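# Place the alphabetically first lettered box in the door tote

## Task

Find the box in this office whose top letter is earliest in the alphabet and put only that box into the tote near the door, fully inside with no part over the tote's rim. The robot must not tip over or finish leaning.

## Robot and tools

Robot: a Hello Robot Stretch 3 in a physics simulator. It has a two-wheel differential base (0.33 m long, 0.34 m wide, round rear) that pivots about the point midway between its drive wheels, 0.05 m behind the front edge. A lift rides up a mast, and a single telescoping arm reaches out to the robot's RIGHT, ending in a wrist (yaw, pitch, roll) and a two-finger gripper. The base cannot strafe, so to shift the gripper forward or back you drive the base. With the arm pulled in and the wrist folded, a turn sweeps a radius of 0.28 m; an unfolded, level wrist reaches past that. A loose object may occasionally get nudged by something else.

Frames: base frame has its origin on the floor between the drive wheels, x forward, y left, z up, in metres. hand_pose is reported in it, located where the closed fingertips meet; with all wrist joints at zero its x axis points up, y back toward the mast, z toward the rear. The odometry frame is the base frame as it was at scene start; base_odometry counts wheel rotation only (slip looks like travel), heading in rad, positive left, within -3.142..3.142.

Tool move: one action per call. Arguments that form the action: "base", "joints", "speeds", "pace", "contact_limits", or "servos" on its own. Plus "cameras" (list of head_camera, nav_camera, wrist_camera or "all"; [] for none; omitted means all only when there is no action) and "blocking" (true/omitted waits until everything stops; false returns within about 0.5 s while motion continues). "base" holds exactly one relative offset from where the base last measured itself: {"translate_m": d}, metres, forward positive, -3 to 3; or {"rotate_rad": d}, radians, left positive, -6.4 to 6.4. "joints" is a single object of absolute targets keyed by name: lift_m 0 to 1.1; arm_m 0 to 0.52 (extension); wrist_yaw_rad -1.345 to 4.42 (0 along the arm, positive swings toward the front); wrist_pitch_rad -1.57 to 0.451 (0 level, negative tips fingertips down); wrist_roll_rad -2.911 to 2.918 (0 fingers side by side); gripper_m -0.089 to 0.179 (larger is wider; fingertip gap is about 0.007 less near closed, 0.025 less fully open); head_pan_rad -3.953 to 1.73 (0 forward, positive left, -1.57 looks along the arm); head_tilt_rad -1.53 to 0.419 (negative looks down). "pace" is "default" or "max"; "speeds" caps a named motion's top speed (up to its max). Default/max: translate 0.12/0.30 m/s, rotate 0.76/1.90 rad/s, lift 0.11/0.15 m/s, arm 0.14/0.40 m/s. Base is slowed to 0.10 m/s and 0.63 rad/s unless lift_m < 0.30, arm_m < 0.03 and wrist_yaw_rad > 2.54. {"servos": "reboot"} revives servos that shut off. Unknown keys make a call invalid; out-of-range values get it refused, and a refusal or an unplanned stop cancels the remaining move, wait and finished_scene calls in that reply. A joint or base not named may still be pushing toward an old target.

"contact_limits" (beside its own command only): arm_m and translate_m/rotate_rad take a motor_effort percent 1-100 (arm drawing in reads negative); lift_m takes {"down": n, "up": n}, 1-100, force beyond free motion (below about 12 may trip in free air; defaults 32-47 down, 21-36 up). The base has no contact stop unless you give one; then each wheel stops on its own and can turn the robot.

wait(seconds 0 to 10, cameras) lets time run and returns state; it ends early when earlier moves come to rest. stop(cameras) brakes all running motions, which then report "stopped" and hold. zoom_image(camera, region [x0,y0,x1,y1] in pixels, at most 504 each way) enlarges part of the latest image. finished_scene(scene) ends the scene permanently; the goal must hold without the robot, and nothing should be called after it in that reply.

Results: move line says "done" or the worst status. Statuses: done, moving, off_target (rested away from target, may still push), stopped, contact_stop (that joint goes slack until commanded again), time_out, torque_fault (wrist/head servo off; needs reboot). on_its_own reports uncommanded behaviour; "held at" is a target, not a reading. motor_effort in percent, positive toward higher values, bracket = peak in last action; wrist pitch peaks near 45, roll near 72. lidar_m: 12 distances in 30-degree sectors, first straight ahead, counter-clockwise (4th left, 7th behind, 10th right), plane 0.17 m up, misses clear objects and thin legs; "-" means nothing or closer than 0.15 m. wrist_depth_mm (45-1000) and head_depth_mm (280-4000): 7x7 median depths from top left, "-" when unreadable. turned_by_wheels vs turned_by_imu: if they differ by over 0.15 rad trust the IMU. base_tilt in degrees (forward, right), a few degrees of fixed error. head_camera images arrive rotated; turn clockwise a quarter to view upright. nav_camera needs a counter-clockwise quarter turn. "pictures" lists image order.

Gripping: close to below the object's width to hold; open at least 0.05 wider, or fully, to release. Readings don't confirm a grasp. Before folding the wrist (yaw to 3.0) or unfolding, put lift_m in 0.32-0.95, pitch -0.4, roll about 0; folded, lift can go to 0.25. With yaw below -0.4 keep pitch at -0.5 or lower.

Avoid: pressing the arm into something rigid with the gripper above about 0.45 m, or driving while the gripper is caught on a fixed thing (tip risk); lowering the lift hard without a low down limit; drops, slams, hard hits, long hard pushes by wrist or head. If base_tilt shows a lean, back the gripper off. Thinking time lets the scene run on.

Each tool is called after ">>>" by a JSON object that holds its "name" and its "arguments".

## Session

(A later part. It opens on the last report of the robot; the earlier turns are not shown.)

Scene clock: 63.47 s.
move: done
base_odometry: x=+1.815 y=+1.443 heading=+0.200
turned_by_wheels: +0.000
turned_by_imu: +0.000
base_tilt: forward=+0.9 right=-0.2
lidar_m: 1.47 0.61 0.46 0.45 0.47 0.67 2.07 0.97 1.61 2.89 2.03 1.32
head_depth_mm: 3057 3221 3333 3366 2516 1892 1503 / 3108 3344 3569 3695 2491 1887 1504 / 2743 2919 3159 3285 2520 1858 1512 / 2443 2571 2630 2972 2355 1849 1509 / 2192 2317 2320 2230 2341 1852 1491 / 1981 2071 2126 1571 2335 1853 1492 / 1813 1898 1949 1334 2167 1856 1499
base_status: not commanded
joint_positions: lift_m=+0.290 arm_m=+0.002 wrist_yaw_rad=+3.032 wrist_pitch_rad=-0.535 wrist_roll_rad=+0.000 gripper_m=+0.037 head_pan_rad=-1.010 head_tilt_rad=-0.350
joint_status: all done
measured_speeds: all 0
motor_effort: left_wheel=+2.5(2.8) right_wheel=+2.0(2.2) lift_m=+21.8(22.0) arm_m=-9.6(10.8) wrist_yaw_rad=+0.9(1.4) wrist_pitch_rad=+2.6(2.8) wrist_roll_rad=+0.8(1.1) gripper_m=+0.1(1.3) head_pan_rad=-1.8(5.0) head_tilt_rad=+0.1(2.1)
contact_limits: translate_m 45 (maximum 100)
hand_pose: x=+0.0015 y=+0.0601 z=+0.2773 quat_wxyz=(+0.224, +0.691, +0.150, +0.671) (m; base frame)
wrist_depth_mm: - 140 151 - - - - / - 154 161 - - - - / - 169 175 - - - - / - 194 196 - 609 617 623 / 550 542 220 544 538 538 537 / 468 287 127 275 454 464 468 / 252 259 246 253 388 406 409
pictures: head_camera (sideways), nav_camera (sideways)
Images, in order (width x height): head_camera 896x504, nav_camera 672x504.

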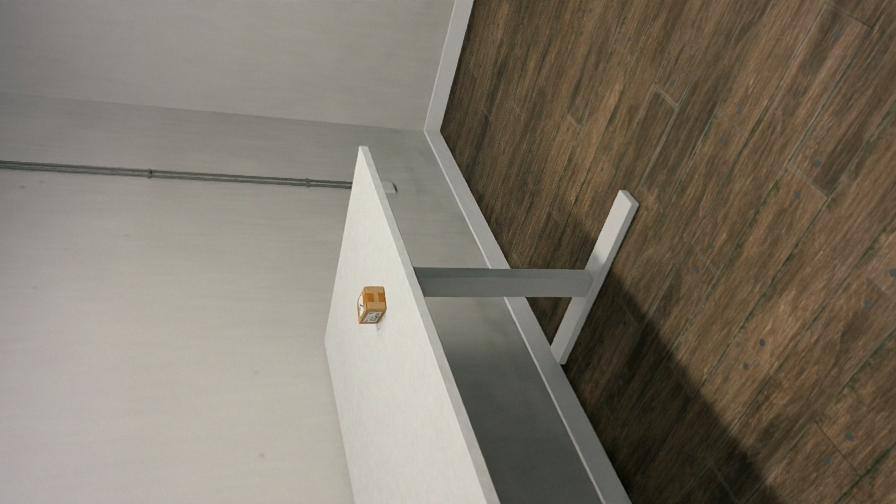

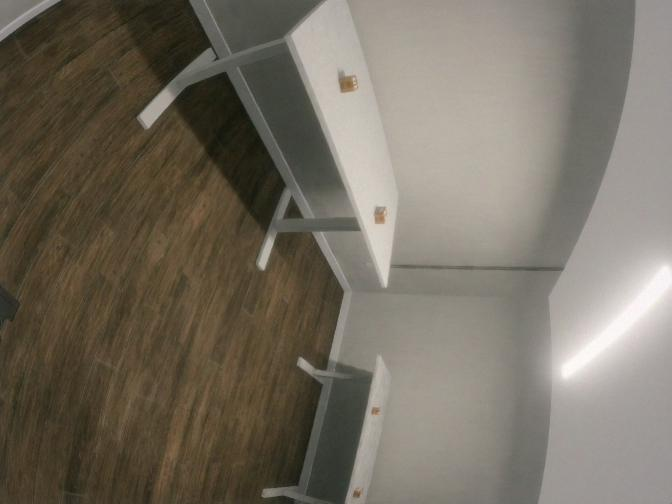

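>>> {"name": "zoom_image", "arguments": {"camera": "head_camera", "region": [348, 280, 396, 332]}}

>>> {"name": "move", "arguments": {"joints": {"head_pan_rad":-0.52}, "cameras": ["head_camera"]}}

>>> {"name": "zoom_image", "arguments": {"camera": "head_camera", "region": [390, 200, 470, 290]}}

>>> {"name": "move", "arguments": {"base": {"rotate_rad":-1.05}, "joints": {"head_pan_rad":0}, "pace": "max"}}

>>> {"name": "move", "arguments": {"base": {"translate_m":1.0}, "joints": {"head_pan_rad":-0.2}, "pace": "max", "contact_limits": {"translate_m":45}, "cameras": ["head_camera","nav_camera"]}}

Scaled by 9.692 from the camera's 896x504 image, which has a finer 1280x720 frame.

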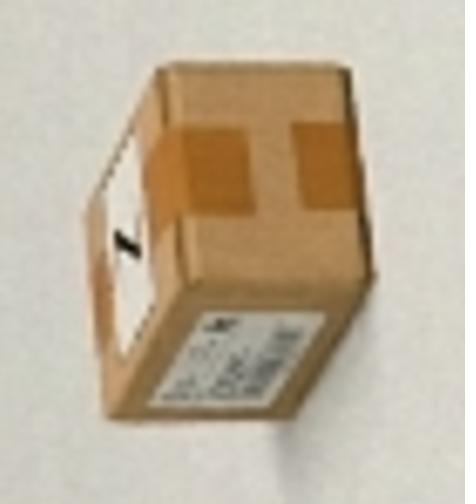

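Scene clock: 69.20 s.
move: done
base_odometry: x=+1.815 y=+1.443 heading=+0.200
turned_by_wheels: +0.000
turned_by_imu: +0.001
base_tilt: forward=+0.9 right=-0.1
lidar_m: 1.48 0.61 0.46 0.45 0.47 0.67 2.07 0.97 1.62 2.89 2.03 1.32
head_depth_mm: 1832 1982 2102 1503 2393 1904 1505 / 1770 1880 1988 1481 2297 1886 1512 / 1689 1809 1919 1363 2186 1874 1501 / 1646 1735 1831 1268 2149 1877 1493 / 1559 1657 1749 1263 2021 1789 1459 / 1514 1611 1711 1344 1897 1788 1480 / 1460 1534 1640 1734 1859 1852 1484
base_status: not commanded
joint_positions: lift_m=+0.290 arm_m=+0.002 wrist_yaw_rad=+3.032 wrist_pitch_rad=-0.535 wrist_roll_rad=+0.000 gripper_m=+0.037 head_pan_rad=-0.509 head_tilt_rad=-0.350
joint_status: all done
measured_speeds: all 0
motor_effort: left_wheel=+2.5(2.8) right_wheel=+1.7(2.2) lift_m=+22.2(22.5) arm_m=-5.4(6.7) wrist_yaw_rad=+1.0(1.2) wrist_pitch_rad=+2.4(2.8) wrist_roll_rad=+0.9(1.0) gripper_m=+0.8(1.0) head_pan_rad=+1.2(4.4) head_tilt_rad=+0.6(1.7)
contact_limits: translate_m 45 (maximum 100)
hand_pose: x=+0.0015 y=+0.0601 z=+0.2773 quat_wxyz=(+0.224, +0.691, +0.150, +0.671) (m; base frame)
wrist_depth_mm: - 140 152 - - - - / - 154 161 - - - - / - 169 174 - - - - / - 195 196 - 606 631 627 / 550 545 220 546 545 538 543 / 463 288 128 273 458 467 474 / 252 259 248 254 392 411 412
pictures: head_camera (sideways)
Images, in order (width x height): head_camera 896x504.

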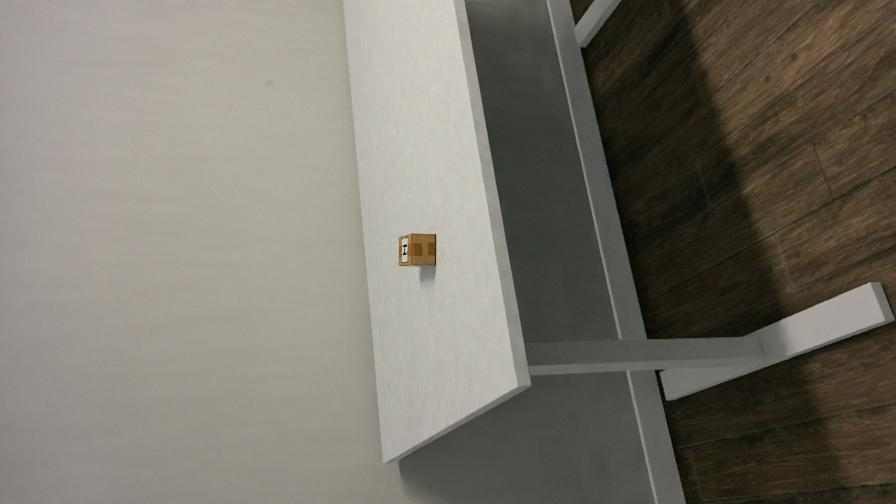

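Scaled by 5.600 from the camera's 896x504 image, which has a finer 1280x720 frame.

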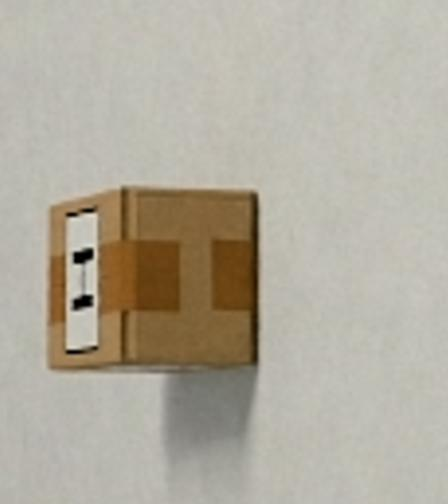

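Scene clock: 70.97 s.
move: done
base_odometry: x=+1.815 y=+1.443 heading=-0.849
turned_by_wheels: -1.050
turned_by_imu: -1.046
base_tilt: forward=+1.0 right=-0.1
lidar_m: 2.03 1.32 1.45 0.61 0.46 0.45 0.47 0.68 2.12 0.97 1.61 2.89
head_depth_mm: 2989 3161 3292 3466 2507 1871 1519 / 3129 3379 3573 3625 2494 1872 1508 / 2813 3089 3260 3386 2460 1870 1506 / 2483 2647 2774 3072 2492 1857 1498 / 2225 2370 2351 2167 2315 1855 1494 / 2029 2132 2139 1560 2411 1829 1495 / 1820 1934 1933 1435 2196 1856 1482
base_status: done
joint_positions: lift_m=+0.290 arm_m=+0.002 wrist_yaw_rad=+3.032 wrist_pitch_rad=-0.535 wrist_roll_rad=+0.000 gripper_m=+0.037 head_pan_rad=+0.012 head_tilt_rad=-0.350
joint_status: all done
measured_speeds: translate_m=+0.000 rotate_rad=+0.000 lift_m=+0.000 arm_m=+0.000 wrist_yaw_rad=+0.000 wrist_pitch_rad=+0.000 wrist_roll_rad=+0.000 head_pan_rad=-0.024 head_tilt_rad=+0.000
motor_effort: left_wheel=+9.1(18.0) right_wheel=-8.8(16.3) lift_m=+22.5(22.6) arm_m=-11.7(11.7) wrist_yaw_rad=+0.8(1.4) wrist_pitch_rad=+2.5(2.8) wrist_roll_rad=+0.8(1.1) gripper_m=+0.3(1.0) head_pan_rad=-3.2(4.6) head_tilt_rad=+0.1(1.4)
hand_pose: x=+0.0015 y=+0.0601 z=+0.2773 quat_wxyz=(+0.224, +0.691, +0.150, +0.671) (m; base frame)
wrist_depth_mm: - 140 151 - - - - / - 154 160 - - - - / - 169 178 797 802 790 790 / - 467 201 646 652 645 647 / 442 512 220 541 548 546 544 / 435 292 127 275 456 468 470 / 254 260 247 253 389 407 407
pictures: none

Scene clock: 75.67 s.
move: done
base_odometry: x=+2.476 y=+0.693 heading=-0.849
turned_by_wheels: +0.000
turned_by_imu: +0.000
base_tilt: forward=+0.9 right=-0.1
lidar_m: 1.05 1.08 1.20 0.89 1.31 1.28 1.35 1.40 1.39 1.47 2.05 2.02
head_depth_mm: 2134 2225 2319 2464 2519 1881 1515 / 2204 2313 2442 2594 2514 1879 1510 / 2276 2439 2562 2764 2450 1866 1501 / 2361 2467 2648 2812 2512 1870 1506 / 2069 2170 2259 2392 2174 1876 1485 / 1764 1848 1918 1977 845 1855 1495 / 1551 1612 1688 1691 838 709 1326
base_status: done
joint_positions: lift_m=+0.290 arm_m=+0.002 wrist_yaw_rad=+3.032 wrist_pitch_rad=-0.535 wrist_roll_rad=+0.000 gripper_m=+0.037 head_pan_rad=-0.200 head_tilt_rad=-0.350
joint_status: all done
measured_speeds: all 0
motor_effort: left_wheel=+6.0(16.9) right_wheel=-1.4(14.9) lift_m=+23.2(23.2) arm_m=-22.1(22.5) wrist_yaw_rad=+0.6(1.2) wrist_pitch_rad=+2.5(2.9) wrist_roll_rad=+0.6(1.1) gripper_m=-0.2(1.4) head_pan_rad=-3.5(4.7) head_tilt_rad=-0.9(1.4)
contact_limits: translate_m 45 (maximum 100)
hand_pose: x=+0.0015 y=+0.0601 z=+0.2773 quat_wxyz=(+0.224, +0.691, +0.150, +0.671) (m; base frame)
wrist_depth_mm: - 141 - - - - - / - 155 944 - - - - / 802 177 179 800 798 796 793 / 645 619 201 648 642 650 640 / 554 546 219 548 546 542 543 / 467 289 128 272 453 465 473 / 253 258 247 254 390 413 411
pictures: head_camera (sideways), nav_camera (sideways)
Images, in order (width x height): head_camera 896x504, nav_camera 672x504.

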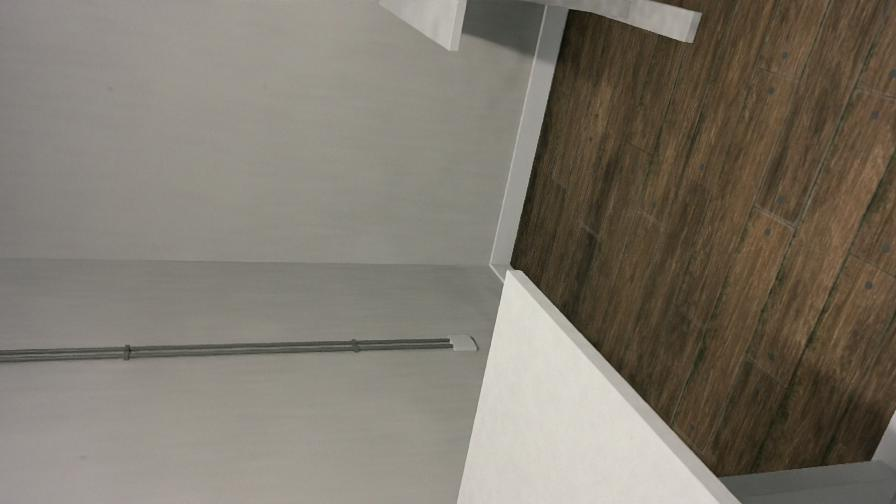

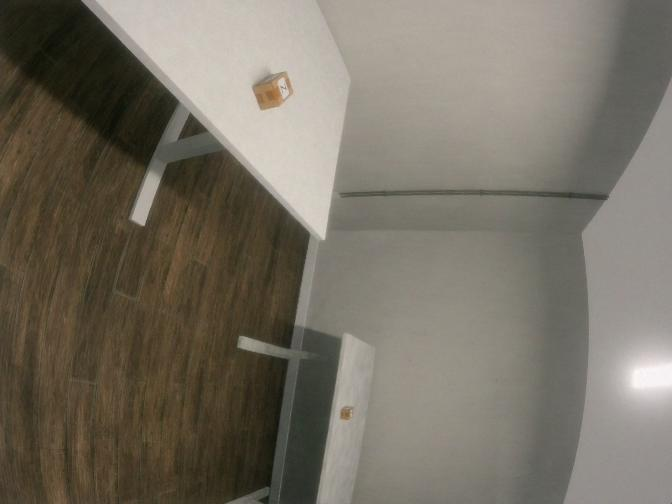

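>>> {"name": "move", "arguments": {"base": {"rotate_rad":-0.6}, "joints": {"head_pan_rad":0}, "pace": "max"}}

>>> {"name": "move", "arguments": {"base": {"translate_m":0.9}, "joints": {"head_pan_rad":-0.2}, "pace": "max", "contact_limits": {"translate_m":45}, "cameras": ["head_camera","nav_camera"]}}

>>> {"name": "move", "arguments": {"joints": {"head_pan_rad":-0.75}, "cameras": ["head_camera"]}}

Scene clock: 81.40 s.
move: done
base_odometry: x=+2.476 y=+0.693 heading=-1.449
turned_by_wheels: -0.600
turned_by_imu: -0.597
base_tilt: forward=+1.0 right=-0.2
lidar_m: 2.03 1.74 1.05 1.21 1.25 1.34 1.28 1.32 1.79 1.40 1.47 2.03
head_depth_mm: 2112 2258 2373 2140 2504 1888 1512 / 2142 2257 2385 2118 2518 1863 1497 / 2125 2290 2383 2108 2488 1869 1501 / 2159 2270 2437 2160 2301 1860 1497 / 2152 2290 2454 2589 2479 1873 1494 / 2196 2291 2449 2663 2481 1847 1486 / 2185 2313 2448 2660 2448 1863 1477
base_status: done
joint_positions: lift_m=+0.290 arm_m=+0.002 wrist_yaw_rad=+3.032 wrist_pitch_rad=-0.535 wrist_roll_rad=+0.000 gripper_m=+0.037 head_pan_rad=-0.002 head_tilt_rad=-0.350
joint_status: all done
measured_speeds: all 0
motor_effort: left_wheel=+9.6(16.8) right_wheel=-8.1(15.9) lift_m=+23.3(23.6) arm_m=-21.8(22.2) wrist_yaw_rad=+0.7(1.2) wrist_pitch_rad=+2.7(2.8) wrist_roll_rad=+0.8(1.0) gripper_m=-0.1(0.9) head_pan_rad=+1.8(5.2) head_tilt_rad=-0.1(1.3)
hand_pose: x=+0.0015 y=+0.0601 z=+0.2773 quat_wxyz=(+0.224, +0.691, +0.150, +0.671) (m; base frame)
wrist_depth_mm: - 141 - - - - - / - 154 951 - - - - / 817 174 202 786 801 803 811 / 616 614 200 644 648 648 645 / 542 542 220 553 545 552 548 / 469 287 128 273 454 466 464 / 252 260 247 253 390 407 405
pictures: none

Scene clock: 85.77 s.
move: done
base_odometry: x=+2.585 y=-0.201 heading=-1.448
turned_by_wheels: +0.000
turned_by_imu: +0.000
base_tilt: forward=+0.9 right=-0.3
lidar_m: 1.13 1.64 1.27 0.80 1.26 1.56 2.17 2.24 1.80 1.37 1.48 1.57
head_depth_mm: 1429 1525 1624 1686 1121 1817 1525 / 1424 1513 1611 1671 1122 1756 1503 / 1399 1492 1594 1644 1109 1743 1506 / 1373 1450 1545 1609 1056 1740 1497 / 1349 1436 1525 1581 1110 1694 1494 / 1338 1414 1506 1556 1101 1319 1423 / 1313 1387 1489 1554 1096 1683 1504
base_status: done
joint_positions: lift_m=+0.290 arm_m=+0.002 wrist_yaw_rad=+3.032 wrist_pitch_rad=-0.535 wrist_roll_rad=+0.000 gripper_m=+0.037 head_pan_rad=-0.200 head_tilt_rad=-0.350
joint_status: all done
measured_speeds: all 0
motor_effort: left_wheel=+9.9(17.9) right_wheel=-3.9(8.5) lift_m=+23.8(24.0) arm_m=-18.4(21.9) wrist_yaw_rad=+0.4(1.3) wrist_pitch_rad=+2.4(2.9) wrist_roll_rad=+0.8(1.0) gripper_m=+0.1(1.9) head_pan_rad=-3.2(4.8) head_tilt_rad=+0.0(1.4)
contact_limits: translate_m 45 (maximum 100)
hand_pose: x=+0.0015 y=+0.0601 z=+0.2773 quat_wxyz=(+0.224, +0.691, +0.150, +0.671) (m; base frame)
wrist_depth_mm: - 140 - - - - - / - 155 805 - - - - / 834 177 181 808 800 803 794 / 648 622 201 656 651 646 647 / 546 544 220 542 539 544 542 / 470 290 127 273 455 467 467 / 255 260 247 253 389 404 408
pictures: head_camera (sideways), nav_camera (sideways)
Images, in order (width x height): head_camera 896x504, nav_camera 672x504.

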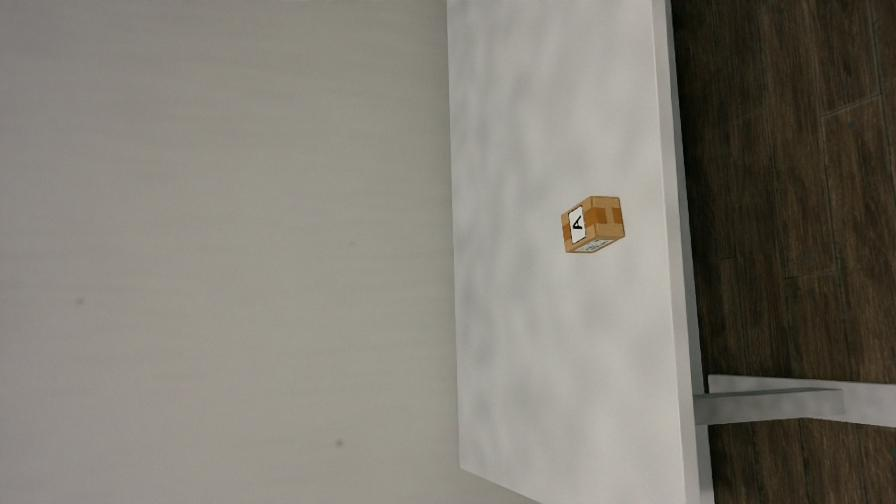

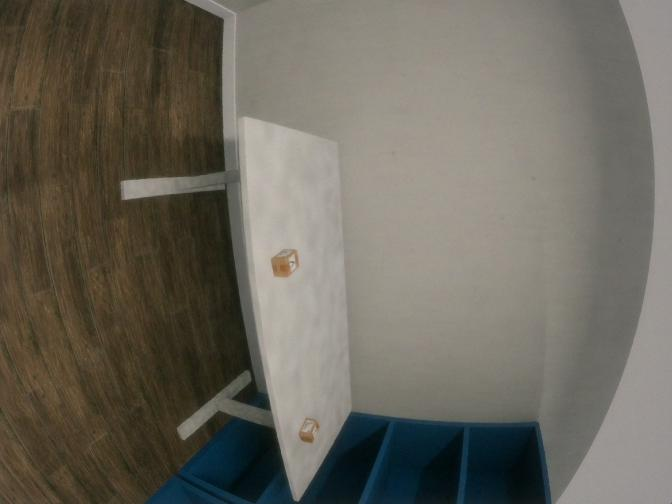

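Scene clock: 86.67 s.
move: done
base_odometry: x=+2.585 y=-0.201 heading=-1.448
turned_by_wheels: +0.000
turned_by_imu: +0.000
base_tilt: forward=+0.9 right=+0.0
lidar_m: 1.13 1.64 1.27 0.80 1.26 1.57 2.17 2.24 1.79 1.37 1.47 1.57
head_depth_mm: 1793 1891 1904 2006 1736 1720 1517 / 1968 2063 2073 2186 2233 1826 1515 / 1895 2016 2159 1677 2046 1803 1495 / 1765 1902 2023 1647 1287 1865 1489 / 1682 1768 1909 1636 1168 1852 1500 / 1555 1642 1745 1618 1103 1858 1505 / 1469 1546 1614 1619 1106 1745 1496
base_status: not commanded
joint_positions: lift_m=+0.290 arm_m=+0.002 wrist_yaw_rad=+3.032 wrist_pitch_rad=-0.535 wrist_roll_rad=+0.000 gripper_m=+0.037 head_pan_rad=-0.764 head_tilt_rad=-0.350
joint_status: all done
measured_speeds: all 0
motor_effort: left_wheel=+10.0(10.2) right_wheel=-3.7(4.0) lift_m=+23.7(24.2) arm_m=-17.7(18.6) wrist_yaw_rad=+0.4(1.4) wrist_pitch_rad=+2.7(2.8) wrist_roll_rad=+0.8(1.0) gripper_m=+0.3(1.5) head_pan_rad=-1.3(4.5) head_tilt_rad=-0.1(1.2)
contact_limits: translate_m 45 (maximum 100)
hand_pose: x=+0.0015 y=+0.0601 z=+0.2773 quat_wxyz=(+0.224, +0.691, +0.150, +0.671) (m; base frame)
wrist_depth_mm: - 140 - - - - - / - 155 822 - - - - / 803 176 179 807 812 791 806 / 649 642 202 650 650 660 649 / 540 544 220 539 546 535 550 / 463 290 128 273 451 467 468 / 254 259 247 253 389 407 409
pictures: head_camera (sideways)
Images, in order (width x height): head_camera 896x504.

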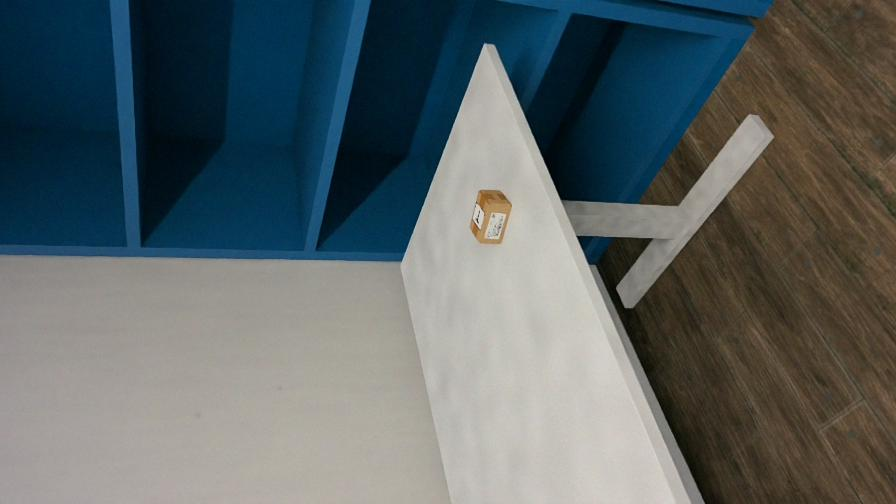

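>>> {"name": "move", "arguments": {"base": {"translate_m":0.35}, "joints": {"wrist_pitch_rad":-0.4,"head_pan_rad":-1.6,"head_tilt_rad":-0.6}, "pace": "max"}}

>>> {"name": "move", "arguments": {"base": {"rotate_rad":1.55}, "joints": {"lift_m":0.9}, "pace": "max"}}

>>> {"name": "move", "arguments": {"base": {"translate_m":-0.22}, "joints": {"wrist_yaw_rad":1.3,"gripper_m":0.179}, "cameras": ["head_camera","nav_camera"]}}

>>> {"name": "move", "arguments": {"joints": {"wrist_yaw_rad":0.1}, "cameras": ["head_camera","wrist_camera"]}}

Scene clock: 104.70 s.
move: done
base_odometry: x=+2.628 y=-0.548 heading=-1.448
turned_by_wheels: +0.000
turned_by_imu: +0.001
base_tilt: forward=+0.9 right=+0.0
lidar_m: 0.79 1.28 1.28 1.23 1.27 1.72 2.52 2.03 1.47 1.37 1.34 1.29
head_depth_mm: 1535 1711 1729 1902 1761 1479 1260 / 1540 1692 1809 2057 1779 1482 1262 / 1538 1677 1803 2032 1781 1483 1262 / 1552 1694 1800 2041 1786 1472 1268 / 1549 1581 1722 1890 1781 1468 1252 / 1184 1290 1439 1653 1774 1466 1250 / 1526 1690 1786 2035 1787 1464 1263
base_status: done
joint_positions: lift_m=+0.290 arm_m=+0.002 wrist_yaw_rad=+3.032 wrist_pitch_rad=-0.421 wrist_roll_rad=+0.000 gripper_m=+0.037 head_pan_rad=-1.607 head_tilt_rad=-0.600
joint_status: all done
measured_speeds: all 0
motor_effort: left_wheel=+11.0(19.7) right_wheel=-3.9(8.8) lift_m=+24.4(24.8) arm_m=-13.8(15.5) wrist_yaw_rad=+0.8(1.5) wrist_pitch_rad=+3.4(5.7) wrist_roll_rad=+0.8(1.1) gripper_m=+0.2(1.2) head_pan_rad=+2.7(5.3) head_tilt_rad=-3.5(4.9)
hand_pose: x=+0.0032 y=+0.0760 z=+0.3021 quat_wxyz=(+0.186, +0.698, +0.110, +0.683) (m; base frame)
wrist_depth_mm: - 137 - - - - - / - 145 - - - - - / - 159 906 - - - - / 819 182 205 780 790 791 774 / 595 600 197 626 618 626 636 / 525 528 127 312 515 525 523 / 444 288 253 285 425 450 445
pictures: none

Scene clock: 109.57 s.
move: done
base_odometry: x=+2.628 y=-0.548 heading=+0.101
turned_by_wheels: +1.550
turned_by_imu: +1.546
base_tilt: forward=+1.0 right=-0.1
lidar_m: 1.22 0.92 1.66 2.51 2.03 1.46 1.37 1.35 1.31 0.79 1.27 1.29
head_depth_mm: 1052 1167 1261 1004 773 713 - / 1052 1167 1252 1001 747 690 - / 1054 1162 1258 1000 794 672 - / 1053 1166 1258 999 791 671 - / 1057 1158 1251 1002 790 673 - / 1048 1161 1261 998 786 703 1278 / 1052 1156 1285 1436 786 703 1259
base_status: done
joint_positions: lift_m=+0.900 arm_m=+0.002 wrist_yaw_rad=+3.032 wrist_pitch_rad=-0.419 wrist_roll_rad=+0.000 gripper_m=+0.037 head_pan_rad=-1.600 head_tilt_rad=-0.601
joint_status: all done
measured_speeds: all 0
motor_effort: left_wheel=-9.1(14.8) right_wheel=+8.3(15.8) lift_m=+30.8(34.8) arm_m=-21.7(22.5) wrist_yaw_rad=+0.7(1.3) wrist_pitch_rad=+3.3(3.9) wrist_roll_rad=+1.0(1.1) gripper_m=-0.3(1.2) head_pan_rad=+3.4(4.4) head_tilt_rad=-2.1(4.5)
hand_pose: x=+0.0032 y=+0.0762 z=+0.9123 quat_wxyz=(+0.185, +0.698, +0.110, +0.683) (m; base frame)
wrist_depth_mm: - 137 - - - - - / - 147 - - - - - / - 160 - - - - - / - - 205 - - - - / - - 199 - - - - / - - 127 - - - - / - - 253 - - - -
pictures: none

Scene clock: 112.87 s.
move: done
base_odometry: x=+2.409 y=-0.570 heading=+0.102
turned_by_wheels: +0.000
turned_by_imu: +0.000
base_tilt: forward=+1.0 right=-0.1
lidar_m: 1.44 1.11 1.95 2.50 1.89 1.26 1.29 1.16 1.20 1.25 0.85 1.52
head_depth_mm: 1067 1176 1272 1008 795 706 - / 1066 1180 1271 997 796 692 - / 1064 1172 1269 1002 789 692 - / 1062 1173 1263 1002 768 706 1284 / 1064 1163 1262 997 766 704 1314 / 1061 1167 1257 993 791 689 - / 1066 1170 1263 995 788 670 -
base_status: done
joint_positions: lift_m=+0.900 arm_m=+0.002 wrist_yaw_rad=+1.303 wrist_pitch_rad=-0.419 wrist_roll_rad=+0.000 gripper_m=+0.179 head_pan_rad=-1.600 head_tilt_rad=-0.601
joint_status: all done
measured_speeds: all 0
motor_effort: left_wheel=-2.4(15.0) right_wheel=-6.6(9.5) lift_m=+29.2(31.2) arm_m=-19.3(21.8) wrist_yaw_rad=-1.8(5.6) wrist_pitch_rad=+3.3(3.8) wrist_roll_rad=+1.0(1.1) gripper_m=-0.4(95.6) head_pan_rad=+3.7(4.6) head_tilt_rad=-1.3(2.7)
hand_pose: x=+0.1948 y=-0.2062 z=+0.9123 quat_wxyz=(+0.640, +0.536, -0.460, +0.302) (m; base frame)
wrist_depth_mm: - - - - - - - / - - - - - - - / - - - - - - - / - - - - - - - / - - - - - - - / - - - - - 135 114 / - - - - - - 106
pictures: head_camera (sideways), nav_camera (sideways)
Images, in order (width x height): head_camera 896x504, nav_camera 672x504.

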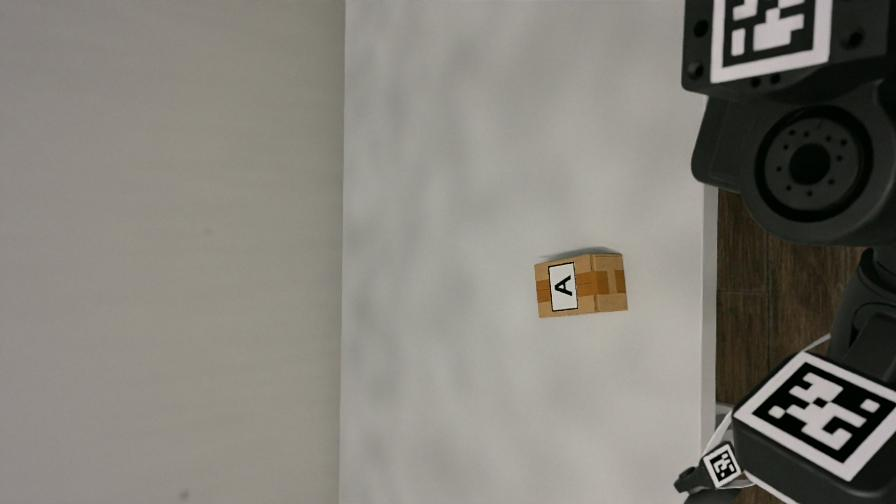

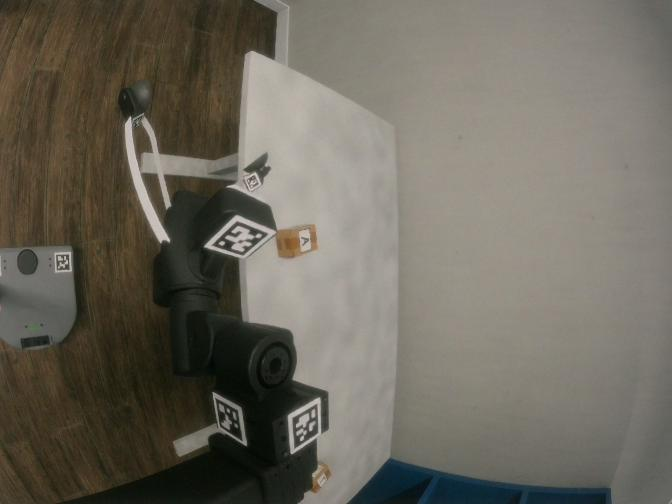

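Scene clock: 114.47 s.
move: done
base_odometry: x=+2.409 y=-0.570 heading=+0.102
turned_by_wheels: +0.000
turned_by_imu: +0.000
base_tilt: forward=+0.9 right=-0.2
lidar_m: 1.45 1.11 1.96 2.50 1.88 1.26 1.29 1.16 1.20 1.25 0.85 1.52
head_depth_mm: 1074 1174 1269 1009 795 710 - / 1068 1182 1266 1004 794 676 - / 1070 1171 1266 1001 792 285 - / 1066 1175 1266 1004 767 284 309 / 1059 1180 1270 991 768 688 1231 / 1061 1166 1257 996 788 685 1263 / 1066 1169 1262 995 786 700 1234
base_status: not commanded
joint_positions: lift_m=+0.900 arm_m=+0.002 wrist_yaw_rad=+0.103 wrist_pitch_rad=-0.419 wrist_roll_rad=+0.000 gripper_m=+0.179 head_pan_rad=-1.600 head_tilt_rad=-0.601
joint_status: all done
measured_speeds: all 0
motor_effort: left_wheel=-2.3(2.5) right_wheel=-6.4(7.4) lift_m=+28.6(29.5) arm_m=-18.5(19.7) wrist_yaw_rad=-1.7(5.0) wrist_pitch_rad=+3.3(3.8) wrist_roll_rad=+0.8(1.0) gripper_m=+0.1(1.3) head_pan_rad=+1.7(3.9) head_tilt_rad=+0.2(1.8)
hand_pose: x=+0.0016 y=-0.3698 z=+0.9123 quat_wxyz=(+0.699, +0.183, -0.683, -0.112) (m; base frame)
wrist_depth_mm: - - - - - - - / - - - - - - - / - - - - - - - / - - - - - - - / - - - 396 - - - / - 121 - - - - 114 / - - - - - - 107
pictures: head_camera (sideways), wrist_camera
Images, in order (width x height): head_camera 896x504, wrist_camera 644x364.

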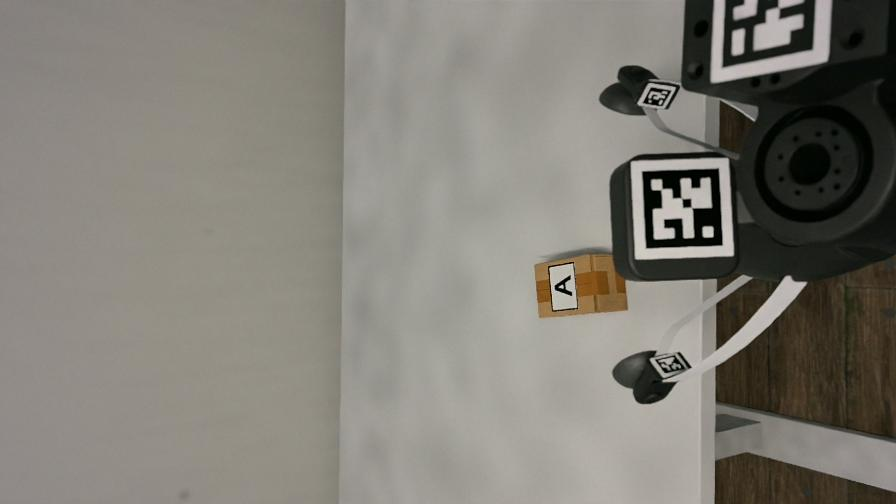

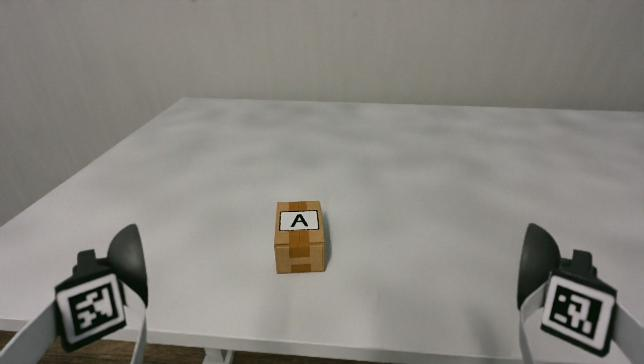

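>>> {"name": "move", "arguments": {"base": {"translate_m":0.044}, "joints": {"arm_m":0.1,"lift_m":0.8}, "cameras": ["wrist_camera"]}}

Scene clock: 120.40 s.
move: done
base_odometry: x=+2.453 y=-0.566 heading=+0.102
turned_by_wheels: +0.000
turned_by_imu: +0.001
base_tilt: forward=+1.0 right=-0.2
lidar_m: 1.40 1.08 1.89 2.51 1.92 1.31 1.28 1.20 1.32 1.25 0.83 1.48
head_depth_mm: 1064 1174 1270 1004 796 327 305 / 1067 1171 1264 999 795 301 315 / 1069 1178 1264 1004 792 326 342 / 1062 1169 1251 1001 745 422 1195 / 1061 1169 1265 999 793 690 1263 / 1057 1165 1260 1000 788 706 1250 / 1060 1163 1260 995 792 706 1260
base_status: done
joint_positions: lift_m=+0.800 arm_m=+0.100 wrist_yaw_rad=+0.103 wrist_pitch_rad=-0.419 wrist_roll_rad=+0.000 gripper_m=+0.179 head_pan_rad=-1.600 head_tilt_rad=-0.601
joint_status: all done
measured_speeds: all 0
motor_effort: left_wheel=+7.8(12.5) right_wheel=+4.8(8.6) lift_m=+20.6(23.9) arm_m=+23.0(25.2) wrist_yaw_rad=-1.8(2.5) wrist_pitch_rad=+3.3(3.7) wrist_roll_rad=+0.8(1.1) gripper_m=+0.3(1.0) head_pan_rad=+2.3(4.7) head_tilt_rad=+1.9(2.2)
hand_pose: x=+0.0015 y=-0.4680 z=+0.8124 quat_wxyz=(+0.699, +0.183, -0.683, -0.112) (m; base frame)
wrist_depth_mm: - - - - - - - / - - - - - - - / - - - - - - - / - - - 294 - - - / - - - 254 - - - / - 121 - 259 - - 114 / - - - - - - 106
pictures: wrist_camera
Images, in order (width x height): wrist_camera 644x364.

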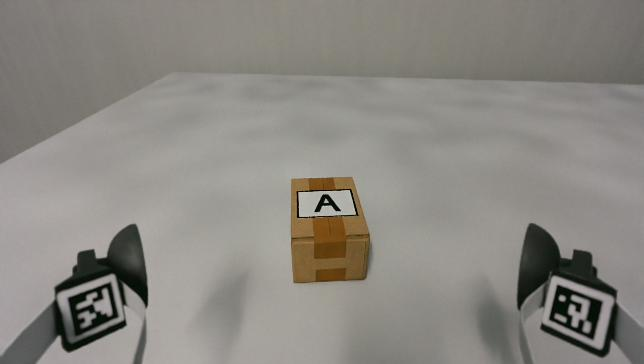

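>>> {"name": "move", "arguments": {"joints": {"lift_m":0.735}, "contact_limits": {"lift_m":{"down":14}}}}

>>> {"name": "move", "arguments": {"joints": {"arm_m":0.217}, "contact_limits": {"arm_m":45}, "cameras": ["wrist_camera"]}}

Scene clock: 125.27 s.
move: done
base_odometry: x=+2.453 y=-0.566 heading=+0.102
turned_by_wheels: +0.000
turned_by_imu: +0.001
base_tilt: forward=+1.0 right=-0.1
lidar_m: 1.40 1.07 1.89 2.51 1.91 1.31 1.28 1.20 1.32 1.25 0.83 1.48
head_depth_mm: 1065 1172 1261 1001 792 677 333 / 1063 1170 1273 1009 793 657 341 / 1063 1172 1269 998 793 615 357 / 1055 1169 1263 997 743 485 474 / 1062 1166 1261 995 793 685 1268 / 1060 1173 1275 994 785 703 1263 / 1061 1168 1255 992 790 706 1257
base_status: not commanded
joint_positions: lift_m=+0.735 arm_m=+0.100 wrist_yaw_rad=+0.103 wrist_pitch_rad=-0.419 wrist_roll_rad=+0.000 gripper_m=+0.179 head_pan_rad=-1.600 head_tilt_rad=-0.601
joint_status: all done
measured_speeds: all 0
motor_effort: left_wheel=+7.7(8.0) right_wheel=+4.3(5.2) lift_m=+19.5(22.9) arm_m=+22.7(23.3) wrist_yaw_rad=-1.7(2.1) wrist_pitch_rad=+3.6(3.7) wrist_roll_rad=+0.8(1.1) gripper_m=+0.7(0.9) head_pan_rad=+2.3(4.0) head_tilt_rad=+1.3(2.5)
contact_limits: lift_m down 14 (down: maximum 72; up: maximum 65)
hand_pose: x=+0.0015 y=-0.4680 z=+0.7474 quat_wxyz=(+0.699, +0.183, -0.683, -0.112) (m; base frame)
wrist_depth_mm: - - - - - - - / - - - - - - - / - - - 235 - - - / - - - 217 - - - / - - - - - - - / - 121 - - - - 114 / - 859 - - - - 107
pictures: none

Scene clock: 127.37 s.
move: done
base_odometry: x=+2.453 y=-0.566 heading=+0.102
turned_by_wheels: +0.000
turned_by_imu: +0.000
base_tilt: forward=+0.9 right=-0.2
lidar_m: 1.40 1.07 1.90 2.51 1.92 1.30 1.28 1.20 1.31 1.25 0.83 1.48
head_depth_mm: 1060 1178 1272 1010 794 400 331 / 1063 1168 1265 1004 793 448 1234 / 1056 1170 1270 999 556 458 1255 / 1061 1172 1263 1002 710 671 1259 / 1056 1174 1257 996 787 706 1263 / 1061 1170 1275 994 791 706 1251 / 1057 1165 1260 989 791 704 1251
base_status: not commanded
joint_positions: lift_m=+0.735 arm_m=+0.217 wrist_yaw_rad=+0.103 wrist_pitch_rad=-0.419 wrist_roll_rad=+0.000 gripper_m=+0.179 head_pan_rad=-1.600 head_tilt_rad=-0.601
joint_status: all done
measured_speeds: all 0
motor_effort: left_wheel=+7.8(8.0) right_wheel=+4.5(5.2) lift_m=+21.8(22.3) arm_m=+22.2(25.4) wrist_yaw_rad=-1.6(2.1) wrist_pitch_rad=+3.3(3.8) wrist_roll_rad=+0.8(1.1) gripper_m=+0.2(1.3) head_pan_rad=+2.8(4.0) head_tilt_rad=+2.0(2.9)
contact_limits: arm_m 45 (drawing in: default 39, maximum 55; extending or still: default 49, maximum 70); lift_m down 14 (down: maximum 72; up: maximum 65)
hand_pose: x=+0.0015 y=-0.5850 z=+0.7474 quat_wxyz=(+0.699, +0.183, -0.683, -0.112) (m; base frame)
wrist_depth_mm: - - - - - - - / - - - - - - - / - - - - - - - / - - - 178 - - - / - - 149 150 - - - / - 121 125 125 - - 114 / - - 115 118 - - 106
pictures: wrist_camera
Images, in order (width x height): wrist_camera 644x364.

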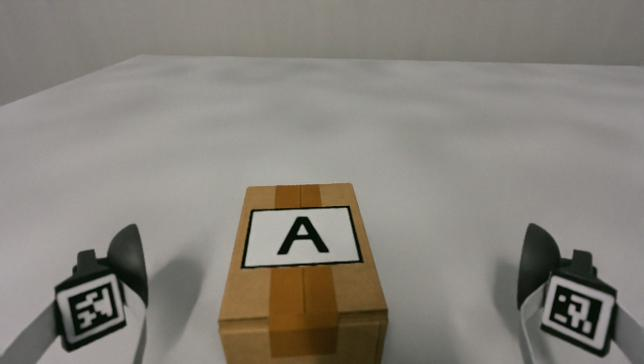

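>>> {"name": "move", "arguments": {"joints": {"lift_m":0.723}, "base": {"translate_m":0.012}, "contact_limits": {"lift_m":{"down":14}}}}

>>> {"name": "move", "arguments": {"joints": {"gripper_m":0.005}, "cameras": ["wrist_camera"]}}

>>> {"name": "move", "arguments": {"joints": {"lift_m":0.86,"head_pan_rad":0,"head_tilt_rad":-0.45}, "cameras": ["wrist_camera"]}}

Scene clock: 132.37 s.
move: done
base_odometry: x=+2.465 y=-0.564 heading=+0.102
turned_by_wheels: +0.000
turned_by_imu: +0.001
base_tilt: forward=+1.0 right=-0.3
lidar_m: 1.39 1.06 1.88 2.51 1.93 1.31 1.27 1.22 1.31 1.25 0.83 1.46
head_depth_mm: 1067 1180 1269 1004 799 428 343 / 1065 1178 1270 1006 796 444 1214 / 1069 1172 1256 1000 732 462 1274 / 1066 1169 1257 1002 748 655 1259 / 1059 1168 1260 1003 792 706 1258 / 1061 1161 1265 998 789 704 1241 / 1058 1167 1255 999 789 705 1264
base_status: done
joint_positions: lift_m=+0.723 arm_m=+0.217 wrist_yaw_rad=+0.103 wrist_pitch_rad=-0.419 wrist_roll_rad=+0.000 gripper_m=+0.179 head_pan_rad=-1.600 head_tilt_rad=-0.600
joint_status: all done
measured_speeds: all 0
motor_effort: left_wheel=+6.3(11.3) right_wheel=+5.4(9.1) lift_m=+20.1(24.6) arm_m=+8.0(11.1) wrist_yaw_rad=-2.0(2.2) wrist_pitch_rad=+3.3(3.6) wrist_roll_rad=+0.8(1.0) gripper_m=-1.1(1.1) head_pan_rad=+3.0(3.6) head_tilt_rad=+1.7(2.8)
contact_limits: arm_m 45 (drawing in: default 39, maximum 55; extending or still: default 49, maximum 70); lift_m down 14 (down: maximum 72; up: maximum 65)
hand_pose: x=+0.0015 y=-0.5850 z=+0.7354 quat_wxyz=(+0.699, +0.183, -0.683, -0.112) (m; base frame)
wrist_depth_mm: - - - - - - - / - - - - - - - / - - - - - - - / - - - 164 - - - / - - - 132 132 - - / - 121 - 110 110 - 114 / - - - 115 117 - 107
pictures: none

Scene clock: 134.73 s.
move: done
base_odometry: x=+2.465 y=-0.564 heading=+0.102
turned_by_wheels: +0.000
turned_by_imu: +0.000
base_tilt: forward=+0.7 right=-0.1
lidar_m: 1.39 1.06 1.88 2.51 1.92 1.32 1.28 1.21 1.31 1.25 0.83 1.46
head_depth_mm: 1062 1170 1271 1005 795 427 343 / 1063 1179 1264 1004 792 443 1209 / 1065 1170 1264 999 716 461 1265 / 1063 1166 1260 996 744 657 1268 / 1063 1170 1264 1000 793 706 1257 / 1059 1171 1264 998 791 708 1243 / 1053 1161 1262 996 790 705 1257
base_status: not commanded
joint_positions: lift_m=+0.723 arm_m=+0.217 wrist_yaw_rad=+0.103 wrist_pitch_rad=-0.419 wrist_roll_rad=+0.000 gripper_m=+0.007 head_pan_rad=-1.600 head_tilt_rad=-0.600
joint_status: all done
measured_speeds: all 0
motor_effort: left_wheel=+6.3(6.4) right_wheel=+4.8(5.6) lift_m=+21.0(21.4) arm_m=-0.8(7.7) wrist_yaw_rad=-1.4(2.2) wrist_pitch_rad=+3.4(3.8) wrist_roll_rad=+0.8(1.1) gripper_m=-38.5(99.9) head_pan_rad=+2.5(4.1) head_tilt_rad=+2.5(3.7)
contact_limits: arm_m 45 (drawing in: default 39, maximum 55; extending or still: default 49, maximum 70); lift_m down 14 (down: maximum 72; up: maximum 65)
hand_pose: x=+0.0015 y=-0.5851 z=+0.7355 quat_wxyz=(+0.699, +0.183, -0.683, -0.112) (m; base frame)
wrist_depth_mm: - - - - - - - / - - - - - - - / - - - - - - - / - - - 165 - - - / - - 143 132 137 - - / - - 124 110 114 120 - / - - 118 116 117 - -
pictures: wrist_camera
Images, in order (width x height): wrist_camera 644x364.

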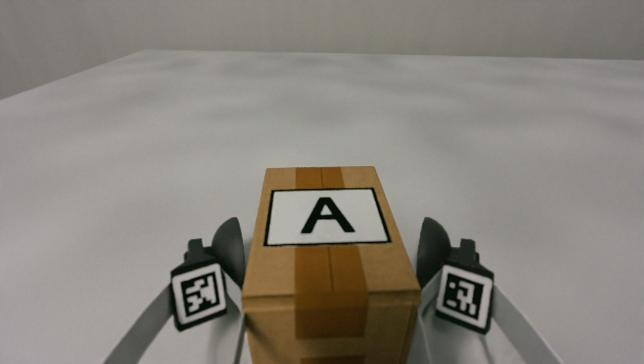

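Scene clock: 137.00 s.
move: done
base_odometry: x=+2.465 y=-0.564 heading=+0.102
turned_by_wheels: +0.000
turned_by_imu: +0.000
base_tilt: forward=+1.2 right=-0.2
lidar_m: 1.39 1.06 1.88 2.50 1.92 1.31 1.27 1.21 1.32 1.25 0.83 1.47
head_depth_mm: 1161 1247 1348 1481 1624 1705 1397 / 1162 1251 1353 1485 1625 1679 1389 / 1171 1256 1360 1499 1629 1689 1382 / 1165 1265 1361 1478 1653 1677 1394 / 1169 1252 1369 1497 1654 1672 1383 / 1183 1271 1384 1491 1654 1679 1380 / 1183 1275 1343 1495 1656 1627 1364
base_status: not commanded
joint_positions: lift_m=+0.860 arm_m=+0.217 wrist_yaw_rad=+0.103 wrist_pitch_rad=-0.424 wrist_roll_rad=+0.000 gripper_m=+0.010 head_pan_rad=+0.016 head_tilt_rad=-0.448
joint_status: all done
measured_speeds: translate_m=+0.000 rotate_rad=+0.000 lift_m=+0.000 arm_m=+0.000 wrist_yaw_rad=+0.000 wrist_pitch_rad=+0.000 wrist_roll_rad=+0.000 head_pan_rad=-0.024 head_tilt_rad=+0.000
on_its_own: gripper_m is held at +0.009, not at your +0.005, by its stall guard, which is not easing now
motor_effort: left_wheel=+6.0(6.4) right_wheel=+5.1(5.7) lift_m=+31.2(33.8) arm_m=-8.9(9.2) wrist_yaw_rad=-1.8(2.3) wrist_pitch_rad=+4.2(4.6) wrist_roll_rad=+1.0(1.0) gripper_m=-19.5(38.5) head_pan_rad=-3.1(4.2) head_tilt_rad=+0.9(5.5)
contact_limits: arm_m 45 (drawing in: default 39, maximum 55; extending or still: default 49, maximum 70)
hand_pose: x=+0.0014 y=-0.5845 z=+0.8714 quat_wxyz=(+0.698, +0.184, -0.682, -0.113) (m; base frame)
wrist_depth_mm: - - - - - - - / - - - - - - - / - - - - - - - / - - - 166 - - - / - - 147 135 142 - - / - - 124 110 115 120 - / - - 116 116 116 - -
pictures: wrist_camera
Images, in order (width x height): wrist_camera 644x364.

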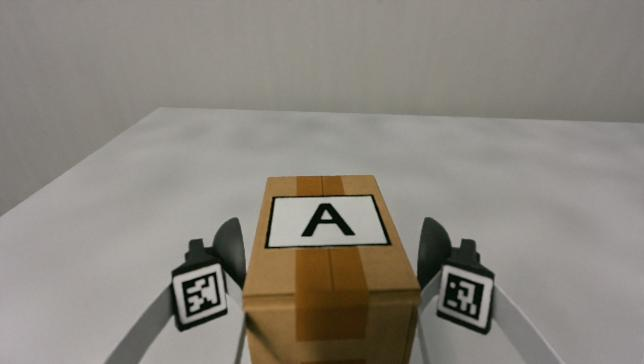

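>>> {"name": "move", "arguments": {"joints": {"arm_m":0.003}, "pace": "max", "speeds": {"arm_m":0.2}}}

>>> {"name": "move", "arguments": {"joints": {"wrist_yaw_rad":2.6}, "base": {"rotate_rad":1.909}}}

>>> {"name": "move", "arguments": {"joints": {"lift_m":0.29}, "base": {"translate_m":0.45}, "pace": "max", "cameras": ["nav_camera","wrist_camera"]}}

>>> {"name": "move", "arguments": {"base": {"translate_m":1.7}, "pace": "max", "contact_limits": {"translate_m":50}}}

>>> {"name": "move", "arguments": {"base": {"rotate_rad":1.331}, "pace": "max", "cameras": ["head_camera","nav_camera","wrist_camera"]}}

"pace" acts on no motion here: each has its own speed under "speeds". Leave "pace" out
Scene clock: 145.83 s.
base_odometry: x=+2.465 y=-0.564 heading=+0.102
turned_by_wheels: +0.000
turned_by_imu: +0.000
base_tilt: forward=+0.8 right=+0.1
lidar_m: 1.39 1.06 1.88 2.51 1.92 1.32 1.28 1.22 1.32 1.25 0.83 1.46
head_depth_mm: 1168 1246 1359 1490 1633 1695 1385 / 1168 1263 1366 1493 1646 1688 1388 / 1173 1252 1358 1494 1640 1681 1386 / 1171 1257 1377 1494 1644 1672 1387 / 1181 1267 1358 1494 1630 1677 1382 / 1173 1259 1379 1497 1653 1677 1374 / 1180 1272 1345 1504 1640 1623 1366
base_status: not commanded
joint_positions: lift_m=+0.860 arm_m=+0.217 wrist_yaw_rad=+0.103 wrist_pitch_rad=-0.424 wrist_roll_rad=+0.000 gripper_m=+0.010 head_pan_rad=+0.001 head_tilt_rad=-0.448
joint_status: all done
measured_speeds: all 0
on_its_own: gripper_m is held at +0.009, not at your +0.005, by its stall guard, which is not easing now
motor_effort: left_wheel=+6.0(6.4) right_wheel=+4.9(5.7) lift_m=+26.2(33.8) arm_m=-19.5(9.2) wrist_yaw_rad=-1.8(2.3) wrist_pitch_rad=+3.8(4.6) wrist_roll_rad=+0.8(1.0) gripper_m=-18.8(38.5) head_pan_rad=-3.8(4.2) head_tilt_rad=-1.9(5.5)
contact_limits: arm_m 45 (drawing in: default 39, maximum 55; extending or still: default 49, maximum 70)
hand_pose: x=+0.0014 y=-0.5845 z=+0.8714 quat_wxyz=(+0.698, +0.184, -0.682, -0.113) (m; base frame)
wrist_depth_mm: - - - - - - - / - - - - - - - / - - - - - - - / - - - 166 - - - / - - 146 135 142 - - / - - 123 110 115 120 - / - - 116 116 116 - -
pictures: none

not run: a call was refused earlier in this reply.

not run: a call was refused earlier in this reply.

not run: a call was refused earlier in this reply.

not run: a call was refused earlier in this reply.


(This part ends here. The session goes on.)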